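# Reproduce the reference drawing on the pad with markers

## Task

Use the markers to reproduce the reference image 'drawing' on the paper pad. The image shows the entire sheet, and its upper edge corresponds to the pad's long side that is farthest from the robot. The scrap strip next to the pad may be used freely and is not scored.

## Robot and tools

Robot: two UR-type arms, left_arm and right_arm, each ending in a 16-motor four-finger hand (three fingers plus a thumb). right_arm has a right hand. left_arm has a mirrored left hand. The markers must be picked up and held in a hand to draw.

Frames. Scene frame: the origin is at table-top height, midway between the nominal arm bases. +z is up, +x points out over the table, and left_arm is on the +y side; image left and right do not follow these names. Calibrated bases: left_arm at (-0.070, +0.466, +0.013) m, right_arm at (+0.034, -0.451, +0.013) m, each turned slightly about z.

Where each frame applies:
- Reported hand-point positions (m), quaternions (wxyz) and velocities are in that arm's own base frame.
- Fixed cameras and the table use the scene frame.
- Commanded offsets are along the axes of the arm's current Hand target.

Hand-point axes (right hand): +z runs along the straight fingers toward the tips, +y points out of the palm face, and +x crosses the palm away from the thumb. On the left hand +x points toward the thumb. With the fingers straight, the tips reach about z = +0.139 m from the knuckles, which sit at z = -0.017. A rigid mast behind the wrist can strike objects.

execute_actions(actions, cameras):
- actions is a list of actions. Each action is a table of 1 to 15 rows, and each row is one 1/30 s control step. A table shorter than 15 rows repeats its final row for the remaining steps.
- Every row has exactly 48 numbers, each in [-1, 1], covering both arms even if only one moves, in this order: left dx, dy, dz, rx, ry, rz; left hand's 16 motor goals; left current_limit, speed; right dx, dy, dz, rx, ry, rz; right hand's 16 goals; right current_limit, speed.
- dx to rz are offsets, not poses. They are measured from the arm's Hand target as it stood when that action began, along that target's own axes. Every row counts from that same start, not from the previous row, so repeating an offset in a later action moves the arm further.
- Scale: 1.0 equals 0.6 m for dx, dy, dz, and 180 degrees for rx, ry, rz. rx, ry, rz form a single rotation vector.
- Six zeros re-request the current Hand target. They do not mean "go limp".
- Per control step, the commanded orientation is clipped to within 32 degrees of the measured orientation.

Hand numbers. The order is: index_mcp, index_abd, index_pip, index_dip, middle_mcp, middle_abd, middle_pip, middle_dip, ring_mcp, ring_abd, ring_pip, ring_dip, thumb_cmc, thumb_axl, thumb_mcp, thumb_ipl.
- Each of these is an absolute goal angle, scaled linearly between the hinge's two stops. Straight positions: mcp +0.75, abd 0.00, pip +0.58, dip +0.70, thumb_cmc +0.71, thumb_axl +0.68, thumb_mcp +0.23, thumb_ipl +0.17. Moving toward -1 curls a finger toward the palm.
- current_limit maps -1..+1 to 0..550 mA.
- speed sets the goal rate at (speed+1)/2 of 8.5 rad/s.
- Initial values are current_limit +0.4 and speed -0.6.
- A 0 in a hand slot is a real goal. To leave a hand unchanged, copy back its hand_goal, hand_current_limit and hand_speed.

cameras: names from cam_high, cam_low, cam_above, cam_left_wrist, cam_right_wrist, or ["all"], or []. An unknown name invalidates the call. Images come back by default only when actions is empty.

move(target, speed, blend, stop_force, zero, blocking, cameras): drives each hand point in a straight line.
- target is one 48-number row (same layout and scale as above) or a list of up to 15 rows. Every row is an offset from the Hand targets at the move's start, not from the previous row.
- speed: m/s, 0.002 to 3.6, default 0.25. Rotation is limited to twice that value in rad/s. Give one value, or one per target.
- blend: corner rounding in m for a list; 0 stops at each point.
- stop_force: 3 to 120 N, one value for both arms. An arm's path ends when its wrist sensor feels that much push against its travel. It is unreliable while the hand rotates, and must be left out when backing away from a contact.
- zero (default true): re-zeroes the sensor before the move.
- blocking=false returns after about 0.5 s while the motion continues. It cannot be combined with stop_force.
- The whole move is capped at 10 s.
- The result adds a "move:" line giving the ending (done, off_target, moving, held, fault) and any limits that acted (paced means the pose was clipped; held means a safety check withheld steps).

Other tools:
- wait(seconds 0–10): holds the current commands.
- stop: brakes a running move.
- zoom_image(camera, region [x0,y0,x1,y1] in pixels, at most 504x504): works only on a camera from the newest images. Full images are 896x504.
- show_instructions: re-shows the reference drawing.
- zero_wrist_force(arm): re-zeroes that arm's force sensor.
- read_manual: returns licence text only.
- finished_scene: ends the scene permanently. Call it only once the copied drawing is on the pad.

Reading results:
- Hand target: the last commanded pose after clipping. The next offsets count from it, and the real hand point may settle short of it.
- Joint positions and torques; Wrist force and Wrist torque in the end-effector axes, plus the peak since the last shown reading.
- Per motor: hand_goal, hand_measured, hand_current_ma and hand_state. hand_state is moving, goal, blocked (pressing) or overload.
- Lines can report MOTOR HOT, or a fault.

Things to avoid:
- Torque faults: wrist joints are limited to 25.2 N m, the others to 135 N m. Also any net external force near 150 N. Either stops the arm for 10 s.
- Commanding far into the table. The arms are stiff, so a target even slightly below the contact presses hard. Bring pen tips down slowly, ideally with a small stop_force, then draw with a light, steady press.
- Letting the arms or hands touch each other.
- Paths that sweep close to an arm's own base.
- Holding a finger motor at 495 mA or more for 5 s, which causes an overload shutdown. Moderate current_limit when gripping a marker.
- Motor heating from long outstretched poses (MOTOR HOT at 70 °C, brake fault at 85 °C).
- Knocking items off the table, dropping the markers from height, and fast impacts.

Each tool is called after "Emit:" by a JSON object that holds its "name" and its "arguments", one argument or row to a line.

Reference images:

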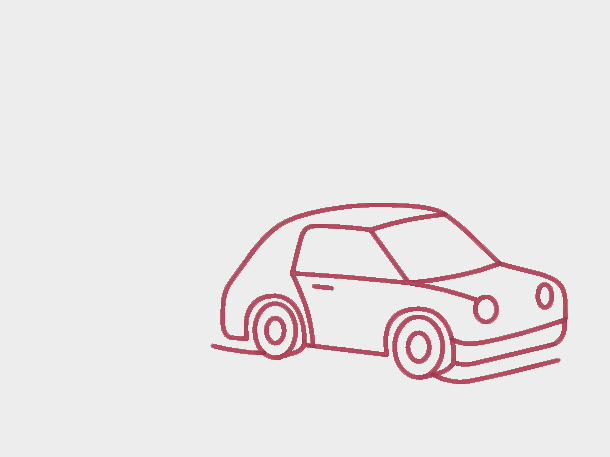

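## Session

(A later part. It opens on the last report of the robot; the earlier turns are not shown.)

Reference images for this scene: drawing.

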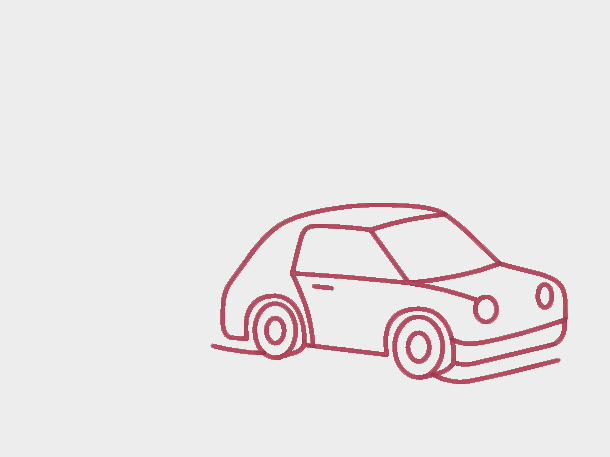

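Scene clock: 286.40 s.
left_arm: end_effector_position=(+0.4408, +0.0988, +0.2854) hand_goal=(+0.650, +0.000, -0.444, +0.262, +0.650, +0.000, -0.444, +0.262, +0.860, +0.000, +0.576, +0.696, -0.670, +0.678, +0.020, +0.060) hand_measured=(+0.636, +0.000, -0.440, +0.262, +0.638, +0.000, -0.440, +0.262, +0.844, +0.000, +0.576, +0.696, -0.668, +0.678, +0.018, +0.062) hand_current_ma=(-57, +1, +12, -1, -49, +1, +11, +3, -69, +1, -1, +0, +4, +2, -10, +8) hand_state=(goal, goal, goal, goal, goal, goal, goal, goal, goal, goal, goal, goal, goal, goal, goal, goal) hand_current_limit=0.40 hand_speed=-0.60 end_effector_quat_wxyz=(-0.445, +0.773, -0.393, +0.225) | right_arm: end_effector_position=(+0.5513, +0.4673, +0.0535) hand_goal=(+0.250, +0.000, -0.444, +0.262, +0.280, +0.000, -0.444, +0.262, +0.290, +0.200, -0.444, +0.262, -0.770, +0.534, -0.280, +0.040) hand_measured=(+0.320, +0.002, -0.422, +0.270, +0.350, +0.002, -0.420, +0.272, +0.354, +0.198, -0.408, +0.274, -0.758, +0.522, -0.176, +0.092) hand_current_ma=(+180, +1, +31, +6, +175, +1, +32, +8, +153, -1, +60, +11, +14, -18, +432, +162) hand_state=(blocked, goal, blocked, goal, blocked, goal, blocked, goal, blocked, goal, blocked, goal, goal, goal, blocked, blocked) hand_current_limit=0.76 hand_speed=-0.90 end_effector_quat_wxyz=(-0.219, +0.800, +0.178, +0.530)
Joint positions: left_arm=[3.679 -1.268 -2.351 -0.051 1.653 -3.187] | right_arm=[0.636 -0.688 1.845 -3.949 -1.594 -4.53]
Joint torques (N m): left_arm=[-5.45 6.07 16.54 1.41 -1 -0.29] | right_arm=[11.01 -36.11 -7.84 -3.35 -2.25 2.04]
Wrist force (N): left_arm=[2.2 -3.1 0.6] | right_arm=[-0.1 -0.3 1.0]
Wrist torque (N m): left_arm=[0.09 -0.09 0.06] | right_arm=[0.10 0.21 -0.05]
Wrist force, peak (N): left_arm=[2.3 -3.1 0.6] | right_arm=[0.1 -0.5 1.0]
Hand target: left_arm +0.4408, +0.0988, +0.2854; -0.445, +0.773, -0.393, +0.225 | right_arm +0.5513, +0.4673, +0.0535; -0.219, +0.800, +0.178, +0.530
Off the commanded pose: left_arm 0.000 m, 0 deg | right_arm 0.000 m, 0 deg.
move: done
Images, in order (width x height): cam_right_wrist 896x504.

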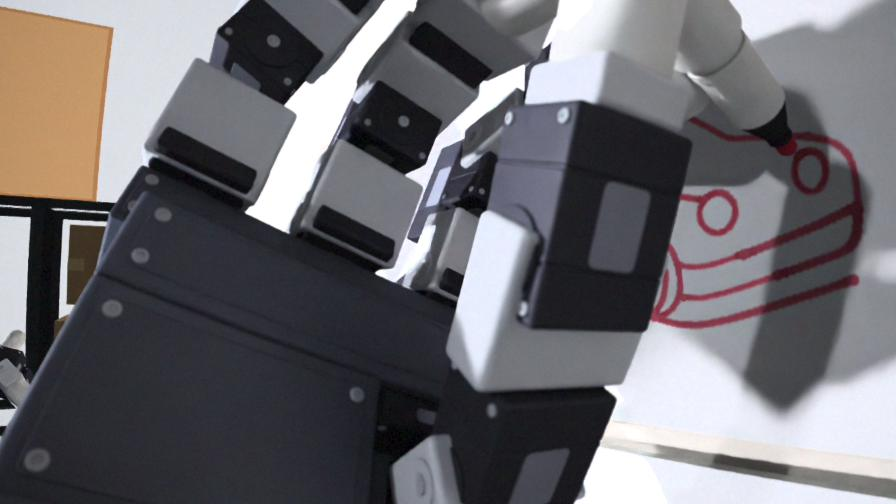

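Emit:
{"name": "move", "arguments": {
  "target": [
    [0,0,0,0,0,0,0.65,0,-0.445,0.261,0.65,0,-0.445,0.261,0.86,0,0.576,0.696,-0.671,0.678,0.02,0.06,0.4,-0.6,0.00672,-0.02429,0.02977,0,0,0,0.25,0,-0.445,0.261,0.28,0,-0.445,0.261,0.29,0.2,-0.445,0.261,-0.771,0.533,-0.28,0.04,0.76,-0.9],
    [0,0,0,0,0,0,0.65,0,-0.445,0.261,0.65,0,-0.445,0.261,0.86,0,0.576,0.696,-0.671,0.678,0.02,0.06,0.4,-0.6,-0.00562,-0.02211,0.03433,0,0,0,0.25,0,-0.445,0.261,0.28,0,-0.445,0.261,0.29,0.2,-0.445,0.261,-0.771,0.533,-0.28,0.04,0.76,-0.9]
  ],
  "speed": [0.12,0.03]
}}

Emit:
{"name": "move", "arguments": {
  "target": [
    [0,0,0,0,0,0,0.65,0,-0.445,0.261,0.65,0,-0.445,0.261,0.86,0,0.576,0.696,-0.671,0.678,0.02,0.06,0.4,-0.6,-0.00198,-0.02018,0.00427,0,0,0,0.25,0,-0.445,0.261,0.28,0,-0.445,0.261,0.29,0.2,-0.445,0.261,-0.771,0.533,-0.28,0.04,0.76,-0.9],
    [0,0,0,0,0,0,0.65,0,-0.445,0.261,0.65,0,-0.445,0.261,0.86,0,0.576,0.696,-0.671,0.678,0.02,0.06,0.4,-0.6,-0.00335,-0.03443,0.00737,0,0,0,0.25,0,-0.445,0.261,0.28,0,-0.445,0.261,0.29,0.2,-0.445,0.261,-0.771,0.533,-0.28,0.04,0.76,-0.9],
    [0,0,0,0,0,0,0.65,0,-0.445,0.261,0.65,0,-0.445,0.261,0.86,0,0.576,0.696,-0.671,0.678,0.02,0.06,0.4,-0.6,-0.0044,-0.0491,0.01152,0,0,0,0.25,0,-0.445,0.261,0.28,0,-0.445,0.261,0.29,0.2,-0.445,0.261,-0.771,0.533,-0.28,0.04,0.76,-0.9],
    [0,0,0,0,0,0,0.65,0,-0.445,0.261,0.65,0,-0.445,0.261,0.86,0,0.576,0.696,-0.671,0.678,0.02,0.06,0.4,-0.6,-0.00498,-0.06175,0.01599,0,0,0,0.25,0,-0.445,0.261,0.28,0,-0.445,0.261,0.29,0.2,-0.445,0.261,-0.771,0.533,-0.28,0.04,0.76,-0.9],
    [0,0,0,0,0,0,0.65,0,-0.445,0.261,0.65,0,-0.445,0.261,0.86,0,0.576,0.696,-0.671,0.678,0.02,0.06,0.4,-0.6,-0.00509,-0.07389,0.02149,0,0,0,0.25,0,-0.445,0.261,0.28,0,-0.445,0.261,0.29,0.2,-0.445,0.261,-0.771,0.533,-0.28,0.04,0.76,-0.9],
    [0,0,0,0,0,0,0.65,0,-0.445,0.261,0.65,0,-0.445,0.261,0.86,0,0.576,0.696,-0.671,0.678,0.02,0.06,0.4,-0.6,0.0113,-0.0841,0.0707,0,0,0,0.25,0,-0.445,0.261,0.28,0,-0.445,0.261,0.29,0.2,-0.445,0.261,-0.771,0.533,-0.28,0.04,0.76,-0.9],
    [0,0,0,0,0,0,0.65,0,-0.445,0.261,0.65,0,-0.445,0.261,0.86,0,0.576,0.696,-0.671,0.678,0.02,0.06,0.4,-0.6,0.01268,-0.07284,0.06906,0,0,0,0.25,0,-0.445,0.261,0.28,0,-0.445,0.261,0.29,0.2,-0.445,0.261,-0.771,0.533,-0.28,0.04,0.76,-0.9],
    [0,0,0,0,0,0,0.65,0,-0.445,0.261,0.65,0,-0.445,0.261,0.86,0,0.576,0.696,-0.671,0.678,0.02,0.06,0.4,-0.6,0.01406,-0.05933,0.06633,0,0,0,0.25,0,-0.445,0.261,0.28,0,-0.445,0.261,0.29,0.2,-0.445,0.261,-0.771,0.533,-0.28,0.04,0.76,-0.9],
    [0,0,0,0,0,0,0.65,0,-0.445,0.261,0.65,0,-0.445,0.261,0.86,0,0.576,0.696,-0.671,0.678,0.02,0.06,0.4,-0.6,0.01525,-0.0415,0.06106,0,0,0,0.25,0,-0.445,0.261,0.28,0,-0.445,0.261,0.29,0.2,-0.445,0.261,-0.771,0.533,-0.28,0.04,0.76,-0.9],
    [0,0,0,0,0,0,0.65,0,-0.445,0.261,0.65,0,-0.445,0.261,0.86,0,0.576,0.696,-0.671,0.678,0.02,0.06,0.4,-0.6,0.01613,-0.02327,0.05473,0,0,0,0.25,0,-0.445,0.261,0.28,0,-0.445,0.261,0.29,0.2,-0.445,0.261,-0.771,0.533,-0.28,0.04,0.76,-0.9]
  ],
  "speed": 0.045,
  "blend": [0.003,0.003,0.003,0.003,0,0,0.003,0.003,0.003,0]
}}

Emit:
{"name": "move", "arguments": {
  "target": [0,0,0,0,0,0,0.65,0,-0.445,0.261,0.65,0,-0.445,0.261,0.86,0,0.576,0.696,-0.671,0.678,0.02,0.06,0.4,-0.6,0.01234,-0.00218,-0.00456,0,0,0,0.25,0,-0.445,0.261,0.28,0,-0.445,0.261,0.29,0.2,-0.445,0.261,-0.771,0.533,-0.28,0.04,0.76,-0.9],
  "speed": 0.05,
  "cameras": ["cam_right_wrist"]
}}

Scene clock: 289.00 s.
left_arm: end_effector_position=(+0.4408, +0.0988, +0.2854) hand_goal=(+0.650, +0.000, -0.444, +0.262, +0.650, +0.000, -0.444, +0.262, +0.860, +0.000, +0.576, +0.696, -0.670, +0.678, +0.020, +0.060) hand_measured=(+0.636, +0.000, -0.440, +0.262, +0.638, +0.000, -0.440, +0.262, +0.844, +0.000, +0.576, +0.696, -0.668, +0.678, +0.018, +0.062) hand_current_ma=(-57, +1, +12, -1, -49, +1, +11, +3, -69, +1, -1, +0, +4, +2, -10, +8) hand_state=(goal, goal, goal, goal, goal, goal, goal, goal, goal, goal, goal, goal, goal, goal, goal, goal) hand_current_limit=0.40 hand_speed=-0.60 end_effector_quat_wxyz=(-0.445, +0.773, -0.393, +0.225) | right_arm: end_effector_position=(+0.5590, +0.4894, +0.0455) hand_goal=(+0.250, +0.000, -0.444, +0.262, +0.280, +0.000, -0.444, +0.262, +0.290, +0.200, -0.444, +0.262, -0.770, +0.534, -0.280, +0.040) hand_measured=(+0.320, +0.002, -0.422, +0.270, +0.350, +0.002, -0.420, +0.272, +0.354, +0.198, -0.408, +0.274, -0.758, +0.522, -0.176, +0.092) hand_current_ma=(+180, +1, +31, +6, +175, +1, +32, +8, +153, -1, +60, +11, +14, -18, +432, +162) hand_state=(blocked, goal, blocked, goal, blocked, goal, blocked, goal, blocked, goal, blocked, goal, goal, goal, blocked, blocked) hand_current_limit=0.76 hand_speed=-0.90 end_effector_quat_wxyz=(-0.219, +0.800, +0.178, +0.530)
Joint positions: left_arm=[3.679 -1.268 -2.351 -0.051 1.653 -3.187] | right_arm=[0.66 -0.647 1.771 -3.915 -1.617 -4.522]
Joint torques (N m): left_arm=[-6.04 5.58 16.32 1.51 -0.94 -0.58] | right_arm=[-9.23 -49.51 -12.09 -0.18 2.23 -2.8]
Wrist force (N): left_arm=[2.2 -2.9 0.5] | right_arm=[0.6 -0.4 0.2]
Wrist torque (N m): left_arm=[0.11 -0.09 0.05] | right_arm=[0.15 0.21 -0.16]
Wrist force, peak (N): left_arm=[2.4 -3.3 0.7] | right_arm=[1.6 -0.6 0.5]
Hand target: left_arm +0.4408, +0.0988, +0.2854; -0.445, +0.773, -0.393, +0.225 | right_arm +0.5590, +0.4894, +0.0455; -0.219, +0.800, +0.178, +0.530
Off the commanded pose: left_arm 0.000 m, 0 deg | right_arm 0.000 m, 0 deg.
move: done

Scene clock: 292.20 s.
left_arm: end_effector_position=(+0.4408, +0.0988, +0.2854) hand_goal=(+0.650, +0.000, -0.444, +0.262, +0.650, +0.000, -0.444, +0.262, +0.860, +0.000, +0.576, +0.696, -0.670, +0.678, +0.020, +0.060) hand_measured=(+0.636, +0.000, -0.440, +0.262, +0.638, +0.000, -0.440, +0.262, +0.844, +0.000, +0.576, +0.696, -0.668, +0.678, +0.018, +0.062) hand_current_ma=(-57, +1, +12, -1, -49, +1, +11, +3, -69, +1, -1, +0, +4, +2, -10, +8) hand_state=(goal, goal, goal, goal, goal, goal, goal, goal, goal, goal, goal, goal, goal, goal, goal, goal) hand_current_limit=0.40 hand_speed=-0.60 end_effector_quat_wxyz=(-0.445, +0.773, -0.393, +0.225) | right_arm: end_effector_position=(+0.5807, +0.5193, +0.0455) hand_goal=(+0.250, +0.000, -0.444, +0.262, +0.280, +0.000, -0.444, +0.262, +0.290, +0.200, -0.444, +0.262, -0.770, +0.534, -0.280, +0.040) hand_measured=(+0.320, +0.002, -0.422, +0.270, +0.348, +0.002, -0.420, +0.272, +0.354, +0.198, -0.408, +0.274, -0.758, +0.522, -0.176, +0.092) hand_current_ma=(+176, +1, +31, +6, +174, +1, +32, +8, +153, -1, +60, +11, +14, -18, +432, +163) hand_state=(blocked, goal, blocked, goal, blocked, goal, blocked, goal, blocked, goal, blocked, goal, goal, goal, blocked, blocked) hand_current_limit=0.76 hand_speed=-0.90 end_effector_quat_wxyz=(-0.219, +0.800, +0.178, +0.530)
Joint positions: left_arm=[3.679 -1.268 -2.351 -0.051 1.653 -3.187] | right_arm=[0.678 -0.606 1.65 -3.836 -1.634 -4.516]
Joint torques (N m): left_arm=[-5.93 5.93 16.21 1.61 -0.93 -0.45] | right_arm=[10.86 -38.31 -21.78 -0.33 -2.03 1]
Wrist force (N): left_arm=[2.5 -3.1 0.4] | right_arm=[0.3 0.3 0.5]
Wrist torque (N m): left_arm=[0.09 -0.12 0.07] | right_arm=[0.19 0.19 -0.05]
Wrist force, peak (N): left_arm=[2.5 -3.2 0.8] | right_arm=[1.4 -0.2 1.0]
Hand target: left_arm +0.4408, +0.0988, +0.2854; -0.445, +0.773, -0.393, +0.225 | right_arm +0.5807, +0.5193, +0.0454; -0.219, +0.800, +0.178, +0.530
Off the commanded pose: left_arm 0.000 m, 0 deg | right_arm 0.000 m, 0 deg.
move: done

Scene clock: 292.90 s.
left_arm: end_effector_position=(+0.4408, +0.0988, +0.2854) hand_goal=(+0.650, +0.000, -0.444, +0.262, +0.650, +0.000, -0.444, +0.262, +0.860, +0.000, +0.576, +0.696, -0.670, +0.678, +0.020, +0.060) hand_measured=(+0.636, +0.000, -0.440, +0.262, +0.638, +0.000, -0.440, +0.262, +0.844, +0.000, +0.576, +0.696, -0.668, +0.678, +0.018, +0.062) hand_current_ma=(-57, +1, +12, -1, -49, +1, +11, +3, -69, +1, -1, +0, +4, +2, -10, +8) hand_state=(goal, goal, goal, goal, goal, goal, goal, goal, goal, goal, goal, goal, goal, goal, goal, goal) hand_current_limit=0.40 hand_speed=-0.60 end_effector_quat_wxyz=(-0.445, +0.773, -0.393, +0.225) | right_arm: end_effector_position=(+0.5807, +0.5193, +0.0535) hand_goal=(+0.250, +0.000, -0.444, +0.262, +0.280, +0.000, -0.444, +0.262, +0.290, +0.200, -0.444, +0.262, -0.770, +0.534, -0.280, +0.040) hand_measured=(+0.320, +0.002, -0.422, +0.270, +0.348, +0.002, -0.420, +0.272, +0.354, +0.198, -0.408, +0.274, -0.758, +0.522, -0.176, +0.092) hand_current_ma=(+176, +1, +31, +6, +174, +1, +32, +8, +153, -1, +60, +11, +14, -18, +432, +163) hand_state=(blocked, goal, blocked, goal, blocked, goal, blocked, goal, blocked, goal, blocked, goal, goal, goal, blocked, blocked) hand_current_limit=0.76 hand_speed=-0.90 end_effector_quat_wxyz=(-0.219, +0.800, +0.178, +0.530)
Joint positions: left_arm=[3.679 -1.268 -2.351 -0.051 1.653 -3.187] | right_arm=[0.678 -0.622 1.654 -3.823 -1.634 -4.516]
Joint torques (N m): left_arm=[-6.11 6.68 15.9 1.52 -0.84 -0.27] | right_arm=[11.66 -37.72 -10.7 -2.94 -2.15 1.84]
Wrist force (N): left_arm=[2.4 -3.0 0.6] | right_arm=[0.0 0.1 0.6]
Wrist torque (N m): left_arm=[0.09 -0.10 0.06] | right_arm=[0.17 0.22 -0.07]
Wrist force, peak (N): left_arm=[2.4 -3.3 0.4] | right_arm=[0.2 0.3 1.0]
Hand target: left_arm +0.4408, +0.0988, +0.2854; -0.445, +0.773, -0.393, +0.225 | right_arm +0.5807, +0.5194, +0.0534; -0.219, +0.800, +0.178, +0.530
Off the commanded pose: left_arm 0.000 m, 0 deg | right_arm 0.000 m, 0 deg.
move: done
Images, in order (width x height): cam_right_wrist 896x504.

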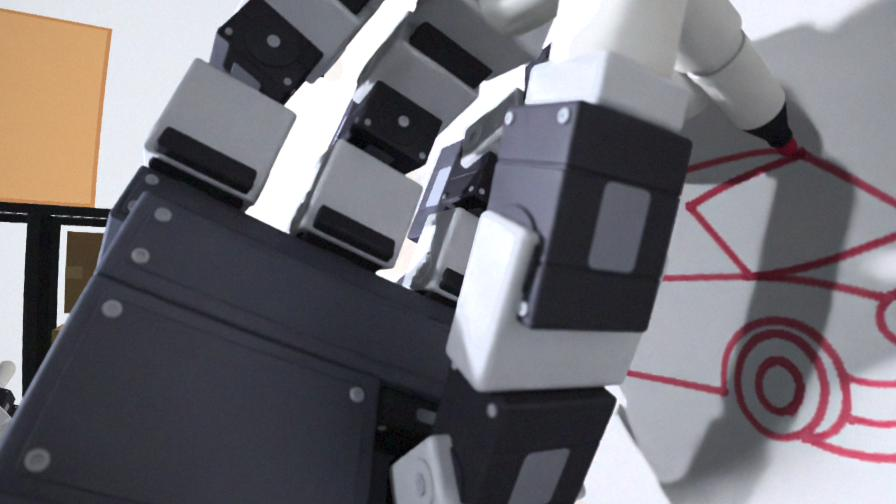

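Emit:
{"name": "move", "arguments": {
  "target": [
    [0,0,0,0,0,0,0.65,0,-0.445,0.261,0.65,0,-0.445,0.261,0.86,0,0.576,0.696,-0.671,0.678,0.02,0.06,0.4,-0.6,-0.00483,-0.06084,0.01596,0,0,0,0.25,0,-0.445,0.261,0.28,0,-0.445,0.261,0.29,0.2,-0.445,0.261,-0.771,0.533,-0.28,0.04,0.76,-0.9],
    [0,0,0,0,0,0,0.65,0,-0.445,0.261,0.65,0,-0.445,0.261,0.86,0,0.576,0.696,-0.671,0.678,0.02,0.06,0.4,-0.6,-0.01717,-0.05866,0.02052,0,0,0,0.25,0,-0.445,0.261,0.28,0,-0.445,0.261,0.29,0.2,-0.445,0.261,-0.771,0.533,-0.28,0.04,0.76,-0.9]
  ],
  "speed": [0.12,0.03]
}}

Emit:
{"name": "move", "arguments": {
  "target": [
    [0,0,0,0,0,0,0.65,0,-0.445,0.261,0.65,0,-0.445,0.261,0.86,0,0.576,0.696,-0.671,0.678,0.02,0.06,0.4,-0.6,0.00103,-0.01844,0.01159,0,0,0,0.25,0,-0.445,0.261,0.28,0,-0.445,0.261,0.29,0.2,-0.445,0.261,-0.771,0.533,-0.28,0.04,0.76,-0.9],
    [0,0,0,0,0,0,0.65,0,-0.445,0.261,0.65,0,-0.445,0.261,0.86,0,0.576,0.696,-0.671,0.678,0.02,0.06,0.4,-0.6,0.00148,-0.03309,0.01956,0,0,0,0.25,0,-0.445,0.261,0.28,0,-0.445,0.261,0.29,0.2,-0.445,0.261,-0.771,0.533,-0.28,0.04,0.76,-0.9],
    [0,0,0,0,0,0,0.65,0,-0.445,0.261,0.65,0,-0.445,0.261,0.86,0,0.576,0.696,-0.671,0.678,0.02,0.06,0.4,-0.6,0.00159,-0.04209,0.02391,0,0,0,0.25,0,-0.445,0.261,0.28,0,-0.445,0.261,0.29,0.2,-0.445,0.261,-0.771,0.533,-0.28,0.04,0.76,-0.9],
    [0,0,0,0,0,0,0.65,0,-0.445,0.261,0.65,0,-0.445,0.261,0.86,0,0.576,0.696,-0.671,0.678,0.02,0.06,0.4,-0.6,0.00082,-0.0478,0.02456,0,0,0,0.25,0,-0.445,0.261,0.28,0,-0.445,0.261,0.29,0.2,-0.445,0.261,-0.771,0.533,-0.28,0.04,0.76,-0.9],
    [0,0,0,0,0,0,0.65,0,-0.445,0.261,0.65,0,-0.445,0.261,0.86,0,0.576,0.696,-0.671,0.678,0.02,0.06,0.4,-0.6,-0.0009,-0.05229,0.02203,0,0,0,0.25,0,-0.445,0.261,0.28,0,-0.445,0.261,0.29,0.2,-0.445,0.261,-0.771,0.533,-0.28,0.04,0.76,-0.9],
    [0,0,0,0,0,0,0.65,0,-0.445,0.261,0.65,0,-0.445,0.261,0.86,0,0.576,0.696,-0.671,0.678,0.02,0.06,0.4,-0.6,-0.00469,-0.05937,0.01517,0,0,0,0.25,0,-0.445,0.261,0.28,0,-0.445,0.261,0.29,0.2,-0.445,0.261,-0.771,0.533,-0.28,0.04,0.76,-0.9],
    [0,0,0,0,0,0,0.65,0,-0.445,0.261,0.65,0,-0.445,0.261,0.86,0,0.576,0.696,-0.671,0.678,0.02,0.06,0.4,-0.6,-0.0132,-0.0734,-0.00115,0,0,0,0.25,0,-0.445,0.261,0.28,0,-0.445,0.261,0.29,0.2,-0.445,0.261,-0.771,0.533,-0.28,0.04,0.76,-0.9],
    [0,0,0,0,0,0,0.65,0,-0.445,0.261,0.65,0,-0.445,0.261,0.86,0,0.576,0.696,-0.671,0.678,0.02,0.06,0.4,-0.6,-0.02081,-0.07444,-0.02125,0,0,0,0.25,0,-0.445,0.261,0.28,0,-0.445,0.261,0.29,0.2,-0.445,0.261,-0.771,0.533,-0.28,0.04,0.76,-0.9],
    [0,0,0,0,0,0,0.65,0,-0.445,0.261,0.65,0,-0.445,0.261,0.86,0,0.576,0.696,-0.671,0.678,0.02,0.06,0.4,-0.6,-0.02651,-0.07606,-0.03593,0,0,0,0.25,0,-0.445,0.261,0.28,0,-0.445,0.261,0.29,0.2,-0.445,0.261,-0.771,0.533,-0.28,0.04,0.76,-0.9],
    [0,0,0,0,0,0,0.65,0,-0.445,0.261,0.65,0,-0.445,0.261,0.86,0,0.576,0.696,-0.671,0.678,0.02,0.06,0.4,-0.6,-0.03126,-0.07892,-0.04741,0,0,0,0.25,0,-0.445,0.261,0.28,0,-0.445,0.261,0.29,0.2,-0.445,0.261,-0.771,0.533,-0.28,0.04,0.76,-0.9],
    [0,0,0,0,0,0,0.65,0,-0.445,0.261,0.65,0,-0.445,0.261,0.86,0,0.576,0.696,-0.671,0.678,0.02,0.06,0.4,-0.6,-0.03601,-0.08252,-0.05854,0,0,0,0.25,0,-0.445,0.261,0.28,0,-0.445,0.261,0.29,0.2,-0.445,0.261,-0.771,0.533,-0.28,0.04,0.76,-0.9]
  ],
  "speed": 0.045,
  "blend": [0.003,0.003,0.002,0.002,0.002,0.003,0,0.003,0.003,0.003,0]
}}

Emit:
{"name": "move", "arguments": {
  "target": [
    [0,0,0,0,0,0,0.65,0,-0.445,0.261,0.65,0,-0.445,0.261,0.86,0,0.576,0.696,-0.671,0.678,0.02,0.06,0.4,-0.6,0.01234,-0.00218,-0.00456,0,0,0,0.25,0,-0.445,0.261,0.28,0,-0.445,0.261,0.29,0.2,-0.445,0.261,-0.771,0.533,-0.28,0.04,0.76,-0.9],
    [0,0,0,0,0,0,0.65,0,-0.445,0.261,0.65,0,-0.445,0.261,0.86,0,0.576,0.696,-0.671,0.678,0.02,0.06,0.4,-0.6,0.03098,0.01861,0.03595,0,0,0,0.25,0,-0.445,0.261,0.28,0,-0.445,0.261,0.29,0.2,-0.445,0.261,-0.771,0.533,-0.28,0.04,0.76,-0.9],
    [0,0,0,0,0,0,0.65,0,-0.445,0.261,0.65,0,-0.445,0.261,0.86,0,0.576,0.696,-0.671,0.678,0.02,0.06,0.4,-0.6,0.01864,0.02079,0.04051,0,0,0,0.25,0,-0.445,0.261,0.28,0,-0.445,0.261,0.29,0.2,-0.445,0.261,-0.771,0.533,-0.28,0.04,0.76,-0.9],
    [0,0,0,0,0,0,0.65,0,-0.445,0.261,0.65,0,-0.445,0.261,0.86,0,0.576,0.696,-0.671,0.678,0.02,0.06,0.4,-0.6,0.01795,0.03358,0.03254,0,0,0,0.25,0,-0.445,0.261,0.28,0,-0.445,0.261,0.29,0.2,-0.445,0.261,-0.771,0.533,-0.28,0.04,0.76,-0.9]
  ],
  "speed": [0.05,0.1,0.03,0.03]
}}

Emit:
{"name": "move", "arguments": {
  "target": [
    [0,0,0,0,0,0,0.65,0,-0.445,0.261,0.65,0,-0.445,0.261,0.86,0,0.576,0.696,-0.671,0.678,0.02,0.06,0.4,-0.6,0.01234,-0.00218,-0.00456,0,0,0,0.25,0,-0.445,0.261,0.28,0,-0.445,0.261,0.29,0.2,-0.445,0.261,-0.771,0.533,-0.28,0.04,0.76,-0.9],
    [0,0,0,0,0,0,0.65,0,-0.445,0.261,0.65,0,-0.445,0.261,0.86,0,0.576,0.696,-0.671,0.678,0.02,0.06,0.4,-0.6,-0.00561,-0.11246,-0.00051,0,0,0,0.25,0,-0.445,0.261,0.28,0,-0.445,0.261,0.29,0.2,-0.445,0.261,-0.771,0.533,-0.28,0.04,0.76,-0.9],
    [0,0,0,0,0,0,0.65,0,-0.445,0.261,0.65,0,-0.445,0.261,0.86,0,0.576,0.696,-0.671,0.678,0.02,0.06,0.4,-0.6,-0.01795,-0.11028,0.00405,0,0,0,0.25,0,-0.445,0.261,0.28,0,-0.445,0.261,0.29,0.2,-0.445,0.261,-0.771,0.533,-0.28,0.04,0.76,-0.9],
    [0,0,0,0,0,0,0.65,0,-0.445,0.261,0.65,0,-0.445,0.261,0.86,0,0.576,0.696,-0.671,0.678,0.02,0.06,0.4,-0.6,-0.01845,-0.10256,-0.00101,0,0,0,0.25,0,-0.445,0.261,0.28,0,-0.445,0.261,0.29,0.2,-0.445,0.261,-0.771,0.533,-0.28,0.04,0.76,-0.9]
  ],
  "speed": [0.05,0.1,0.03,0.03]
}}

Emit:
{"name": "move", "arguments": {
  "target": [0,0,0,0,0,0,0.65,0,-0.445,0.261,0.65,0,-0.445,0.261,0.86,0,0.576,0.696,-0.671,0.678,0.02,0.06,0.4,-0.6,0.01234,-0.00218,-0.00456,0,0,0,0.25,0,-0.445,0.261,0.28,0,-0.445,0.261,0.29,0.2,-0.445,0.261,-0.771,0.533,-0.28,0.04,0.76,-0.9],
  "speed": 0.05,
  "cameras": ["cam_right_wrist"]
}}

Scene clock: 295.20 s.
left_arm: end_effector_position=(+0.4408, +0.0988, +0.2854) hand_goal=(+0.650, +0.000, -0.444, +0.262, +0.650, +0.000, -0.444, +0.262, +0.860, +0.000, +0.576, +0.696, -0.670, +0.678, +0.020, +0.060) hand_measured=(+0.636, +0.000, -0.440, +0.262, +0.638, +0.000, -0.440, +0.262, +0.844, +0.000, +0.576, +0.696, -0.668, +0.678, +0.018, +0.062) hand_current_ma=(-57, +1, +12, -1, -49, +1, +11, +3, -69, +1, -1, +0, +4, +2, -10, +8) hand_state=(goal, goal, goal, goal, goal, goal, goal, goal, goal, goal, goal, goal, goal, goal, goal, goal) hand_current_limit=0.40 hand_speed=-0.60 end_effector_quat_wxyz=(-0.445, +0.773, -0.393, +0.225) | right_arm: end_effector_position=(+0.5681, +0.5551, +0.0454) hand_goal=(+0.250, +0.000, -0.444, +0.262, +0.280, +0.000, -0.444, +0.262, +0.290, +0.200, -0.444, +0.262, -0.770, +0.534, -0.280, +0.040) hand_measured=(+0.320, +0.002, -0.422, +0.270, +0.348, +0.002, -0.420, +0.272, +0.354, +0.198, -0.408, +0.274, -0.758, +0.520, -0.176, +0.092) hand_current_ma=(+176, +1, +31, +6, +174, +1, +32, +8, +153, -1, +60, +11, +13, -18, +432, +163) hand_state=(blocked, goal, blocked, goal, blocked, goal, blocked, goal, blocked, goal, blocked, goal, goal, goal, blocked, blocked) hand_current_limit=0.76 hand_speed=-0.90 end_effector_quat_wxyz=(-0.219, +0.800, +0.178, +0.530) end_effector_velocity=(+0.001, +0.001, +0.004) end_effector_angular_velocity=(+0.002, -0.004, +0.001)
Joint positions: left_arm=[3.679 -1.268 -2.351 -0.051 1.653 -3.187] | right_arm=[0.738 -0.579 1.578 -3.788 -1.69 -4.495]
Joint velocities: left_arm=[within noise] | right_arm=[0 -0.005 -0.001 0.002 0.001 -0.001]
Joint torques (N m): left_arm=[-5.56 5.97 15.18 1.67 -0.81 -0.41] | right_arm=[-8.95 -52.42 -14.28 -0.11 2.14 -2.28]
Wrist force (N): left_arm=[2.1 -3.4 0.5] | right_arm=[1.2 0.1 1.0]
Wrist torque (N m): left_arm=[0.06 -0.06 0.04] | right_arm=[0.14 0.19 -0.13]
Wrist force, peak (N): left_arm=[2.5 -3.3 0.6] | right_arm=[2.9 0.0 0.7]
Hand target: left_arm +0.4408, +0.0988, +0.2854; -0.445, +0.773, -0.393, +0.225 | right_arm +0.5681, +0.5550, +0.0454; -0.219, +0.800, +0.178, +0.530
Off the commanded pose: left_arm 0.000 m, 0 deg | right_arm 0.000 m, 0 deg.
move: done

Scene clock: 297.73 s.
left_arm: end_effector_position=(+0.4408, +0.0988, +0.2854) hand_goal=(+0.650, +0.000, -0.444, +0.262, +0.650, +0.000, -0.444, +0.262, +0.860, +0.000, +0.576, +0.696, -0.670, +0.678, +0.020, +0.060) hand_measured=(+0.636, +0.000, -0.440, +0.262, +0.638, +0.000, -0.440, +0.262, +0.844, +0.000, +0.576, +0.696, -0.668, +0.678, +0.018, +0.062) hand_current_ma=(-57, +1, +12, -1, -49, +1, +11, +3, -69, +1, -1, +0, +4, +2, -10, +8) hand_state=(goal, goal, goal, goal, goal, goal, goal, goal, goal, goal, goal, goal, goal, goal, goal, goal) hand_current_limit=0.40 hand_speed=-0.60 end_effector_quat_wxyz=(-0.445, +0.773, -0.393, +0.225) | right_arm: end_effector_position=(+0.5072, +0.5766, +0.0456) hand_goal=(+0.250, +0.000, -0.444, +0.262, +0.280, +0.000, -0.444, +0.262, +0.290, +0.200, -0.444, +0.262, -0.770, +0.534, -0.280, +0.040) hand_measured=(+0.320, +0.002, -0.422, +0.270, +0.348, +0.002, -0.420, +0.272, +0.354, +0.198, -0.408, +0.274, -0.758, +0.520, -0.176, +0.092) hand_current_ma=(+175, +1, +31, +6, +173, +1, +32, +8, +153, -1, +60, +11, +13, -18, +432, +164) hand_state=(blocked, goal, blocked, goal, blocked, goal, blocked, goal, blocked, goal, blocked, goal, goal, goal, blocked, blocked) hand_current_limit=0.76 hand_speed=-0.90 end_effector_quat_wxyz=(-0.219, +0.800, +0.178, +0.530) end_effector_velocity=(+0.002, +0.001, -0.001) end_effector_angular_velocity=(+0.000, +0.003, +0.000)
Joint positions: left_arm=[3.679 -1.268 -2.351 -0.051 1.653 -3.187] | right_arm=[0.836 -0.599 1.629 -3.814 -1.782 -4.46]
Joint velocities: left_arm=[within noise] | right_arm=[-0.002 0.001 -0.004 0.005 0.003 0.002]
Joint torques (N m): left_arm=[-6.09 6.31 15.93 1.63 -1 -0.42] | right_arm=[-9.38 -39.55 -22.92 -0.13 2.36 -0.23]
Wrist force (N): left_arm=[2.2 -3.3 0.7] | right_arm=[0.0 0.4 0.5]
Wrist torque (N m): left_arm=[0.07 -0.07 0.05] | right_arm=[0.21 0.22 -0.17]
Wrist force, peak (N): left_arm=[2.2 -3.3 0.8] | right_arm=[1.4 0.6 1.2]
Hand target: left_arm +0.4408, +0.0988, +0.2854; -0.445, +0.773, -0.393, +0.225 | right_arm +0.5074, +0.5766, +0.0455; -0.219, +0.800, +0.178, +0.530
Off the commanded pose: left_arm 0.000 m, 0 deg | right_arm 0.000 m, 0 deg.
move: done; blend cut to 0.0017 m at target 3, 0.0016 m at target 4, 0.0016 m at target 5

Scene clock: 299.83 s.
left_arm: end_effector_position=(+0.4408, +0.0988, +0.2854) hand_goal=(+0.650, +0.000, -0.444, +0.262, +0.650, +0.000, -0.444, +0.262, +0.860, +0.000, +0.576, +0.696, -0.670, +0.678, +0.020, +0.060) hand_measured=(+0.636, +0.000, -0.440, +0.262, +0.638, +0.000, -0.440, +0.262, +0.844, +0.000, +0.576, +0.696, -0.668, +0.678, +0.018, +0.062) hand_current_ma=(-57, +1, +12, -1, -49, +1, +11, +3, -69, +1, -1, +0, +4, +2, -10, +8) hand_state=(goal, goal, goal, goal, goal, goal, goal, goal, goal, goal, goal, goal, goal, goal, goal, goal) hand_current_limit=0.40 hand_speed=-0.60 end_effector_quat_wxyz=(-0.445, +0.773, -0.393, +0.225) | right_arm: end_effector_position=(+0.5369, +0.5707, +0.0456) hand_goal=(+0.250, +0.000, -0.444, +0.262, +0.280, +0.000, -0.444, +0.262, +0.290, +0.200, -0.444, +0.262, -0.770, +0.534, -0.280, +0.040) hand_measured=(+0.320, +0.002, -0.422, +0.270, +0.348, +0.002, -0.420, +0.272, +0.354, +0.198, -0.408, +0.274, -0.758, +0.520, -0.176, +0.092) hand_current_ma=(+175, +1, +31, +6, +173, +1, +32, +8, +153, -1, +60, +11, +13, -18, +432, +164) hand_state=(blocked, goal, blocked, goal, blocked, goal, blocked, goal, blocked, goal, blocked, goal, goal, goal, blocked, blocked) hand_current_limit=0.76 hand_speed=-0.90 end_effector_quat_wxyz=(-0.219, +0.800, +0.178, +0.530)
Joint positions: left_arm=[3.679 -1.268 -2.351 -0.051 1.653 -3.187] | right_arm=[0.793 -0.585 1.594 -3.795 -1.741 -4.476]
Joint torques (N m): left_arm=[-5.48 6.82 15.74 1.49 -0.95 -0.48] | right_arm=[9.77 -39.08 -23.53 -0.14 -2.22 -0.87]
Wrist force (N): left_arm=[2.3 -3.1 0.5] | right_arm=[0.3 0.5 0.6]
Wrist torque (N m): left_arm=[0.08 -0.09 0.06] | right_arm=[0.22 0.19 -0.02]
Wrist force, peak (N): left_arm=[2.3 -3.3 0.4] | right_arm=[1.9 0.6 1.2]
Hand target: left_arm +0.4408, +0.0988, +0.2854; -0.445, +0.773, -0.393, +0.225 | right_arm +0.5369, +0.5708, +0.0455; -0.219, +0.800, +0.178, +0.530
Off the commanded pose: left_arm 0.000 m, 0 deg | right_arm 0.000 m, 0 deg.
move: done

Scene clock: 302.17 s.
left_arm: end_effector_position=(+0.4408, +0.0988, +0.2854) hand_goal=(+0.650, +0.000, -0.444, +0.262, +0.650, +0.000, -0.444, +0.262, +0.860, +0.000, +0.576, +0.696, -0.670, +0.678, +0.020, +0.060) hand_measured=(+0.636, +0.000, -0.440, +0.262, +0.638, +0.000, -0.440, +0.262, +0.844, +0.000, +0.576, +0.696, -0.668, +0.678, +0.018, +0.062) hand_current_ma=(-57, +1, +12, -1, -49, +1, +11, +3, -69, +1, -1, +0, +4, +2, -10, +8) hand_state=(goal, goal, goal, goal, goal, goal, goal, goal, goal, goal, goal, goal, goal, goal, goal, goal) hand_current_limit=0.40 hand_speed=-0.60 end_effector_quat_wxyz=(-0.445, +0.773, -0.393, +0.225) | right_arm: end_effector_position=(+0.5005, +0.6215, +0.0455) hand_goal=(+0.250, +0.000, -0.444, +0.262, +0.280, +0.000, -0.444, +0.262, +0.290, +0.200, -0.444, +0.262, -0.770, +0.534, -0.280, +0.040) hand_measured=(+0.320, +0.002, -0.422, +0.270, +0.348, +0.002, -0.420, +0.272, +0.354, +0.198, -0.408, +0.274, -0.758, +0.520, -0.176, +0.092) hand_current_ma=(+175, +1, +31, +6, +173, +1, +32, +8, +153, -1, +60, +11, +13, -18, +432, +164) hand_state=(blocked, goal, blocked, goal, blocked, goal, blocked, goal, blocked, goal, blocked, goal, goal, goal, blocked, blocked) hand_current_limit=0.76 hand_speed=-0.90 end_effector_quat_wxyz=(-0.219, +0.800, +0.178, +0.530)
Joint positions: left_arm=[3.679 -1.268 -2.351 -0.051 1.653 -3.187] | right_arm=[0.892 -0.551 1.503 -3.73 -1.835 -4.44]
Joint torques (N m): left_arm=[-5.08 5.97 16.97 1.52 -1.13 -0.55] | right_arm=[9.47 -41.56 -24.45 0.05 -2.13 -1]
Wrist force (N): left_arm=[2.2 -3.0 0.6] | right_arm=[0.2 0.7 0.3]
Wrist torque (N m): left_arm=[0.10 -0.08 0.04] | right_arm=[0.22 0.18 -0.03]
Wrist force, peak (N): left_arm=[2.5 -3.3 0.7] | right_arm=[2.4 0.4 0.7]
Hand target: left_arm +0.4408, +0.0988, +0.2854; -0.445, +0.773, -0.393, +0.225 | right_arm +0.5004, +0.6216, +0.0454; -0.219, +0.800, +0.178, +0.530
Off the commanded pose: left_arm 0.000 m, 0 deg | right_arm 0.000 m, 0 deg.
move: done

Scene clock: 302.87 s.
left_arm: end_effector_position=(+0.4408, +0.0988, +0.2854) hand_goal=(+0.650, +0.000, -0.444, +0.262, +0.650, +0.000, -0.444, +0.262, +0.860, +0.000, +0.576, +0.696, -0.670, +0.678, +0.020, +0.060) hand_measured=(+0.636, +0.000, -0.440, +0.262, +0.638, +0.000, -0.440, +0.262, +0.844, +0.000, +0.576, +0.696, -0.668, +0.678, +0.018, +0.062) hand_current_ma=(-57, +1, +12, -1, -49, +1, +11, +3, -69, +1, -1, +0, +4, +2, -10, +8) hand_state=(goal, goal, goal, goal, goal, goal, goal, goal, goal, goal, goal, goal, goal, goal, goal, goal) hand_current_limit=0.40 hand_speed=-0.60 end_effector_quat_wxyz=(-0.445, +0.773, -0.393, +0.225) | right_arm: end_effector_position=(+0.5004, +0.6216, +0.0535) hand_goal=(+0.250, +0.000, -0.444, +0.262, +0.280, +0.000, -0.444, +0.262, +0.290, +0.200, -0.444, +0.262, -0.770, +0.534, -0.280, +0.040) hand_measured=(+0.320, +0.002, -0.422, +0.270, +0.348, +0.002, -0.420, +0.272, +0.354, +0.198, -0.408, +0.274, -0.758, +0.520, -0.176, +0.092) hand_current_ma=(+175, +1, +31, +6, +173, +1, +32, +8, +153, -1, +60, +11, +13, -18, +432, +164) hand_state=(blocked, goal, blocked, goal, blocked, goal, blocked, goal, blocked, goal, blocked, goal, goal, goal, blocked, blocked) hand_current_limit=0.76 hand_speed=-0.90 end_effector_quat_wxyz=(-0.219, +0.800, +0.178, +0.530)
Joint positions: left_arm=[3.679 -1.268 -2.351 -0.051 1.653 -3.187] | right_arm=[0.893 -0.567 1.507 -3.719 -1.835 -4.44]
Joint torques (N m): left_arm=[-5.14 7.44 15.95 1.51 -1.08 -0.49] | right_arm=[10.78 -43.85 -12.27 -2.61 -2.4 1.84]
Wrist force (N): left_arm=[2.4 -3.0 0.6] | right_arm=[-0.2 0.2 0.7]
Wrist torque (N m): left_arm=[0.10 -0.11 0.07] | right_arm=[0.15 0.22 -0.06]
Wrist force, peak (N): left_arm=[2.4 -3.2 0.4] | right_arm=[-0.5 0.8 1.0]
Hand target: left_arm +0.4408, +0.0988, +0.2854; -0.445, +0.773, -0.393, +0.225 | right_arm +0.5004, +0.6216, +0.0534; -0.219, +0.800, +0.178, +0.530
Off the commanded pose: left_arm 0.000 m, 0 deg | right_arm 0.000 m, 0 deg.
move: done
Images, in order (width x height): cam_right_wrist 896x504.

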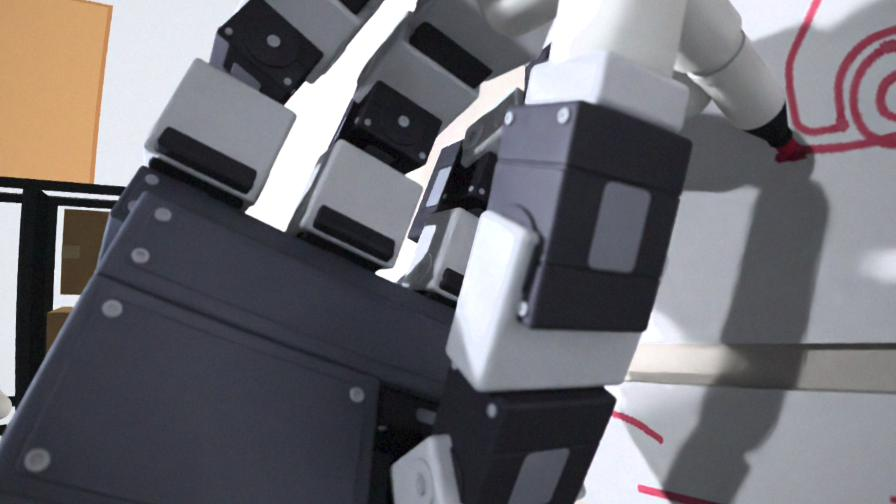

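Emit:
{"name": "move", "arguments": {
  "target": [
    [0,0,0,0,0,0,0.65,0,-0.445,0.261,0.65,0,-0.445,0.261,0.86,0,0.576,0.696,-0.671,0.678,0.02,0.06,0.4,-0.6,-0.0106,-0.0681,-0.1424,0,0,0,0.25,0,-0.445,0.261,0.28,0,-0.445,0.261,0.29,0.2,-0.445,0.261,-0.771,0.533,-0.28,0.04,0.76,-0.9],
    [0,0,0,0,0,0,0.65,0,-0.445,0.261,0.65,0,-0.445,0.261,0.86,0,0.576,0.696,-0.671,0.678,0.02,0.06,0.4,-0.6,-0.0296,0.318,-0.3782,0,0,0,0.25,0,-0.445,0.261,0.28,0,-0.445,0.261,0.29,0.2,-0.445,0.261,-0.771,0.533,-0.28,0.04,0.76,-0.9]
  ],
  "speed": 0.25,
  "blend": [0.03,0],
  "cameras": ["cam_above"]
}}

Scene clock: 305.57 s.
left_arm: end_effector_position=(+0.4408, +0.0988, +0.2854) hand_goal=(+0.650, +0.000, -0.444, +0.262, +0.650, +0.000, -0.444, +0.262, +0.860, +0.000, +0.576, +0.696, -0.670, +0.678, +0.020, +0.060) hand_measured=(+0.636, +0.000, -0.440, +0.262, +0.638, +0.000, -0.440, +0.262, +0.844, +0.000, +0.576, +0.696, -0.668, +0.678, +0.018, +0.062) hand_current_ma=(-57, +1, +12, -1, -49, +1, +11, +3, -69, +1, -1, +0, +4, +2, -10, +8) hand_state=(goal, goal, goal, goal, goal, goal, goal, goal, goal, goal, goal, goal, goal, goal, goal, goal) hand_current_limit=0.40 hand_speed=-0.60 end_effector_quat_wxyz=(-0.445, +0.773, -0.393, +0.225) | right_arm: end_effector_position=(+0.4178, +0.3380, +0.0838) hand_goal=(+0.250, +0.000, -0.444, +0.262, +0.280, +0.000, -0.444, +0.262, +0.290, +0.200, -0.444, +0.262, -0.770, +0.534, -0.280, +0.040) hand_measured=(+0.320, +0.002, -0.422, +0.270, +0.348, +0.002, -0.420, +0.272, +0.354, +0.198, -0.408, +0.274, -0.758, +0.520, -0.176, +0.092) hand_current_ma=(+175, +1, +31, +6, +173, +1, +32, +8, +153, -1, +60, +11, +13, -18, +432, +164) hand_state=(blocked, goal, blocked, goal, blocked, goal, blocked, goal, blocked, goal, blocked, goal, goal, goal, blocked, blocked) hand_current_limit=0.76 hand_speed=-0.90 end_effector_quat_wxyz=(-0.219, +0.800, +0.178, +0.530)
Joint positions: left_arm=[3.679 -1.268 -2.351 -0.051 1.653 -3.187] | right_arm=[0.561 -0.898 2.398 -4.291 -1.524 -4.556]
Joint torques (N m): left_arm=[-5.76 5.81 16.51 1.67 -0.93 -0.67] | right_arm=[-8.53 -24.94 3.14 -3.64 1.42 1.26]
Wrist force (N): left_arm=[2.4 -3.0 0.7] | right_arm=[0.3 0.3 0.8]
Wrist torque (N m): left_arm=[0.09 -0.10 0.06] | right_arm=[0.12 0.16 -0.14]
Wrist force, peak (N): left_arm=[2.3 -3.3 0.6] | right_arm=[0.0 1.9 2.6]
Hand target: left_arm +0.4408, +0.0988, +0.2854; -0.445, +0.773, -0.393, +0.225 | right_arm +0.4178, +0.3379, +0.0838; -0.219, +0.800, +0.178, +0.530
Off the commanded pose: left_arm 0.000 m, 0 deg | right_arm 0.000 m, 0 deg.
move: done
Images, in order (width x height): cam_above 896x504.

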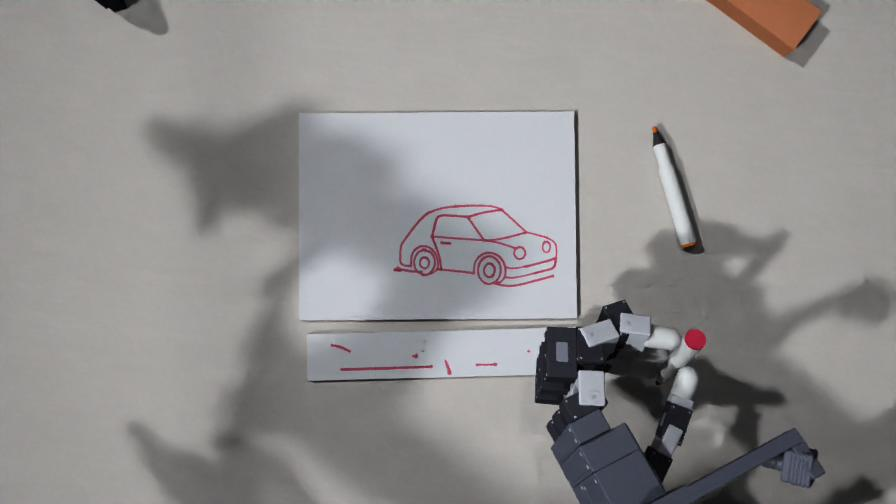

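Emit:
{"name": "zoom_image", "arguments": {
  "camera": "cam_above",
  "region": [385, 195, 485, 295]
}}

Emit:
{"name": "zoom_image", "arguments": {
  "camera": "cam_above",
  "region": [470, 195, 570, 295]
}}

Emit:
{"name": "show_instructions", "arguments": {

}}

Scaled by 5.040.

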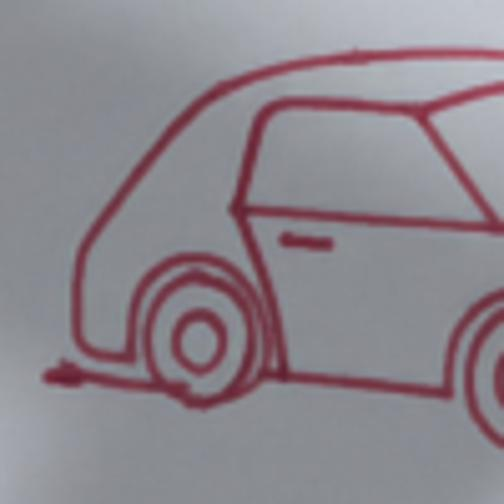

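Scaled by 5.040.

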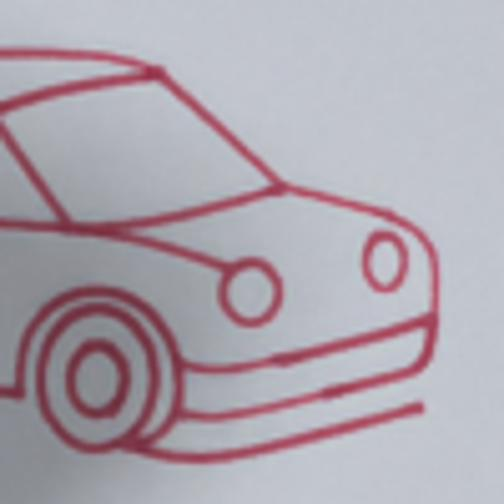

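Reference images for this scene: drawing.

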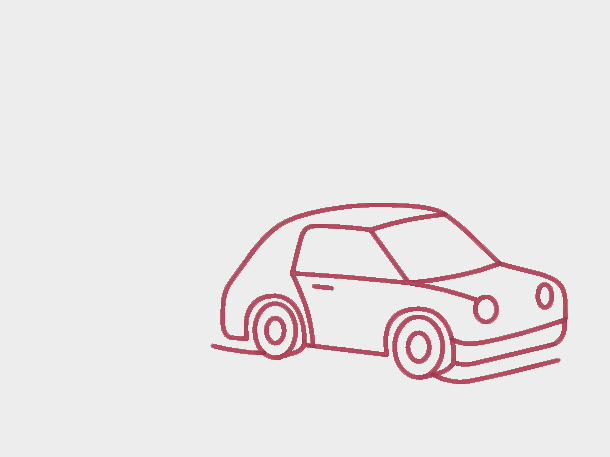

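Emit:
{"name": "finished_scene", "arguments": {

}}

The scene is finished.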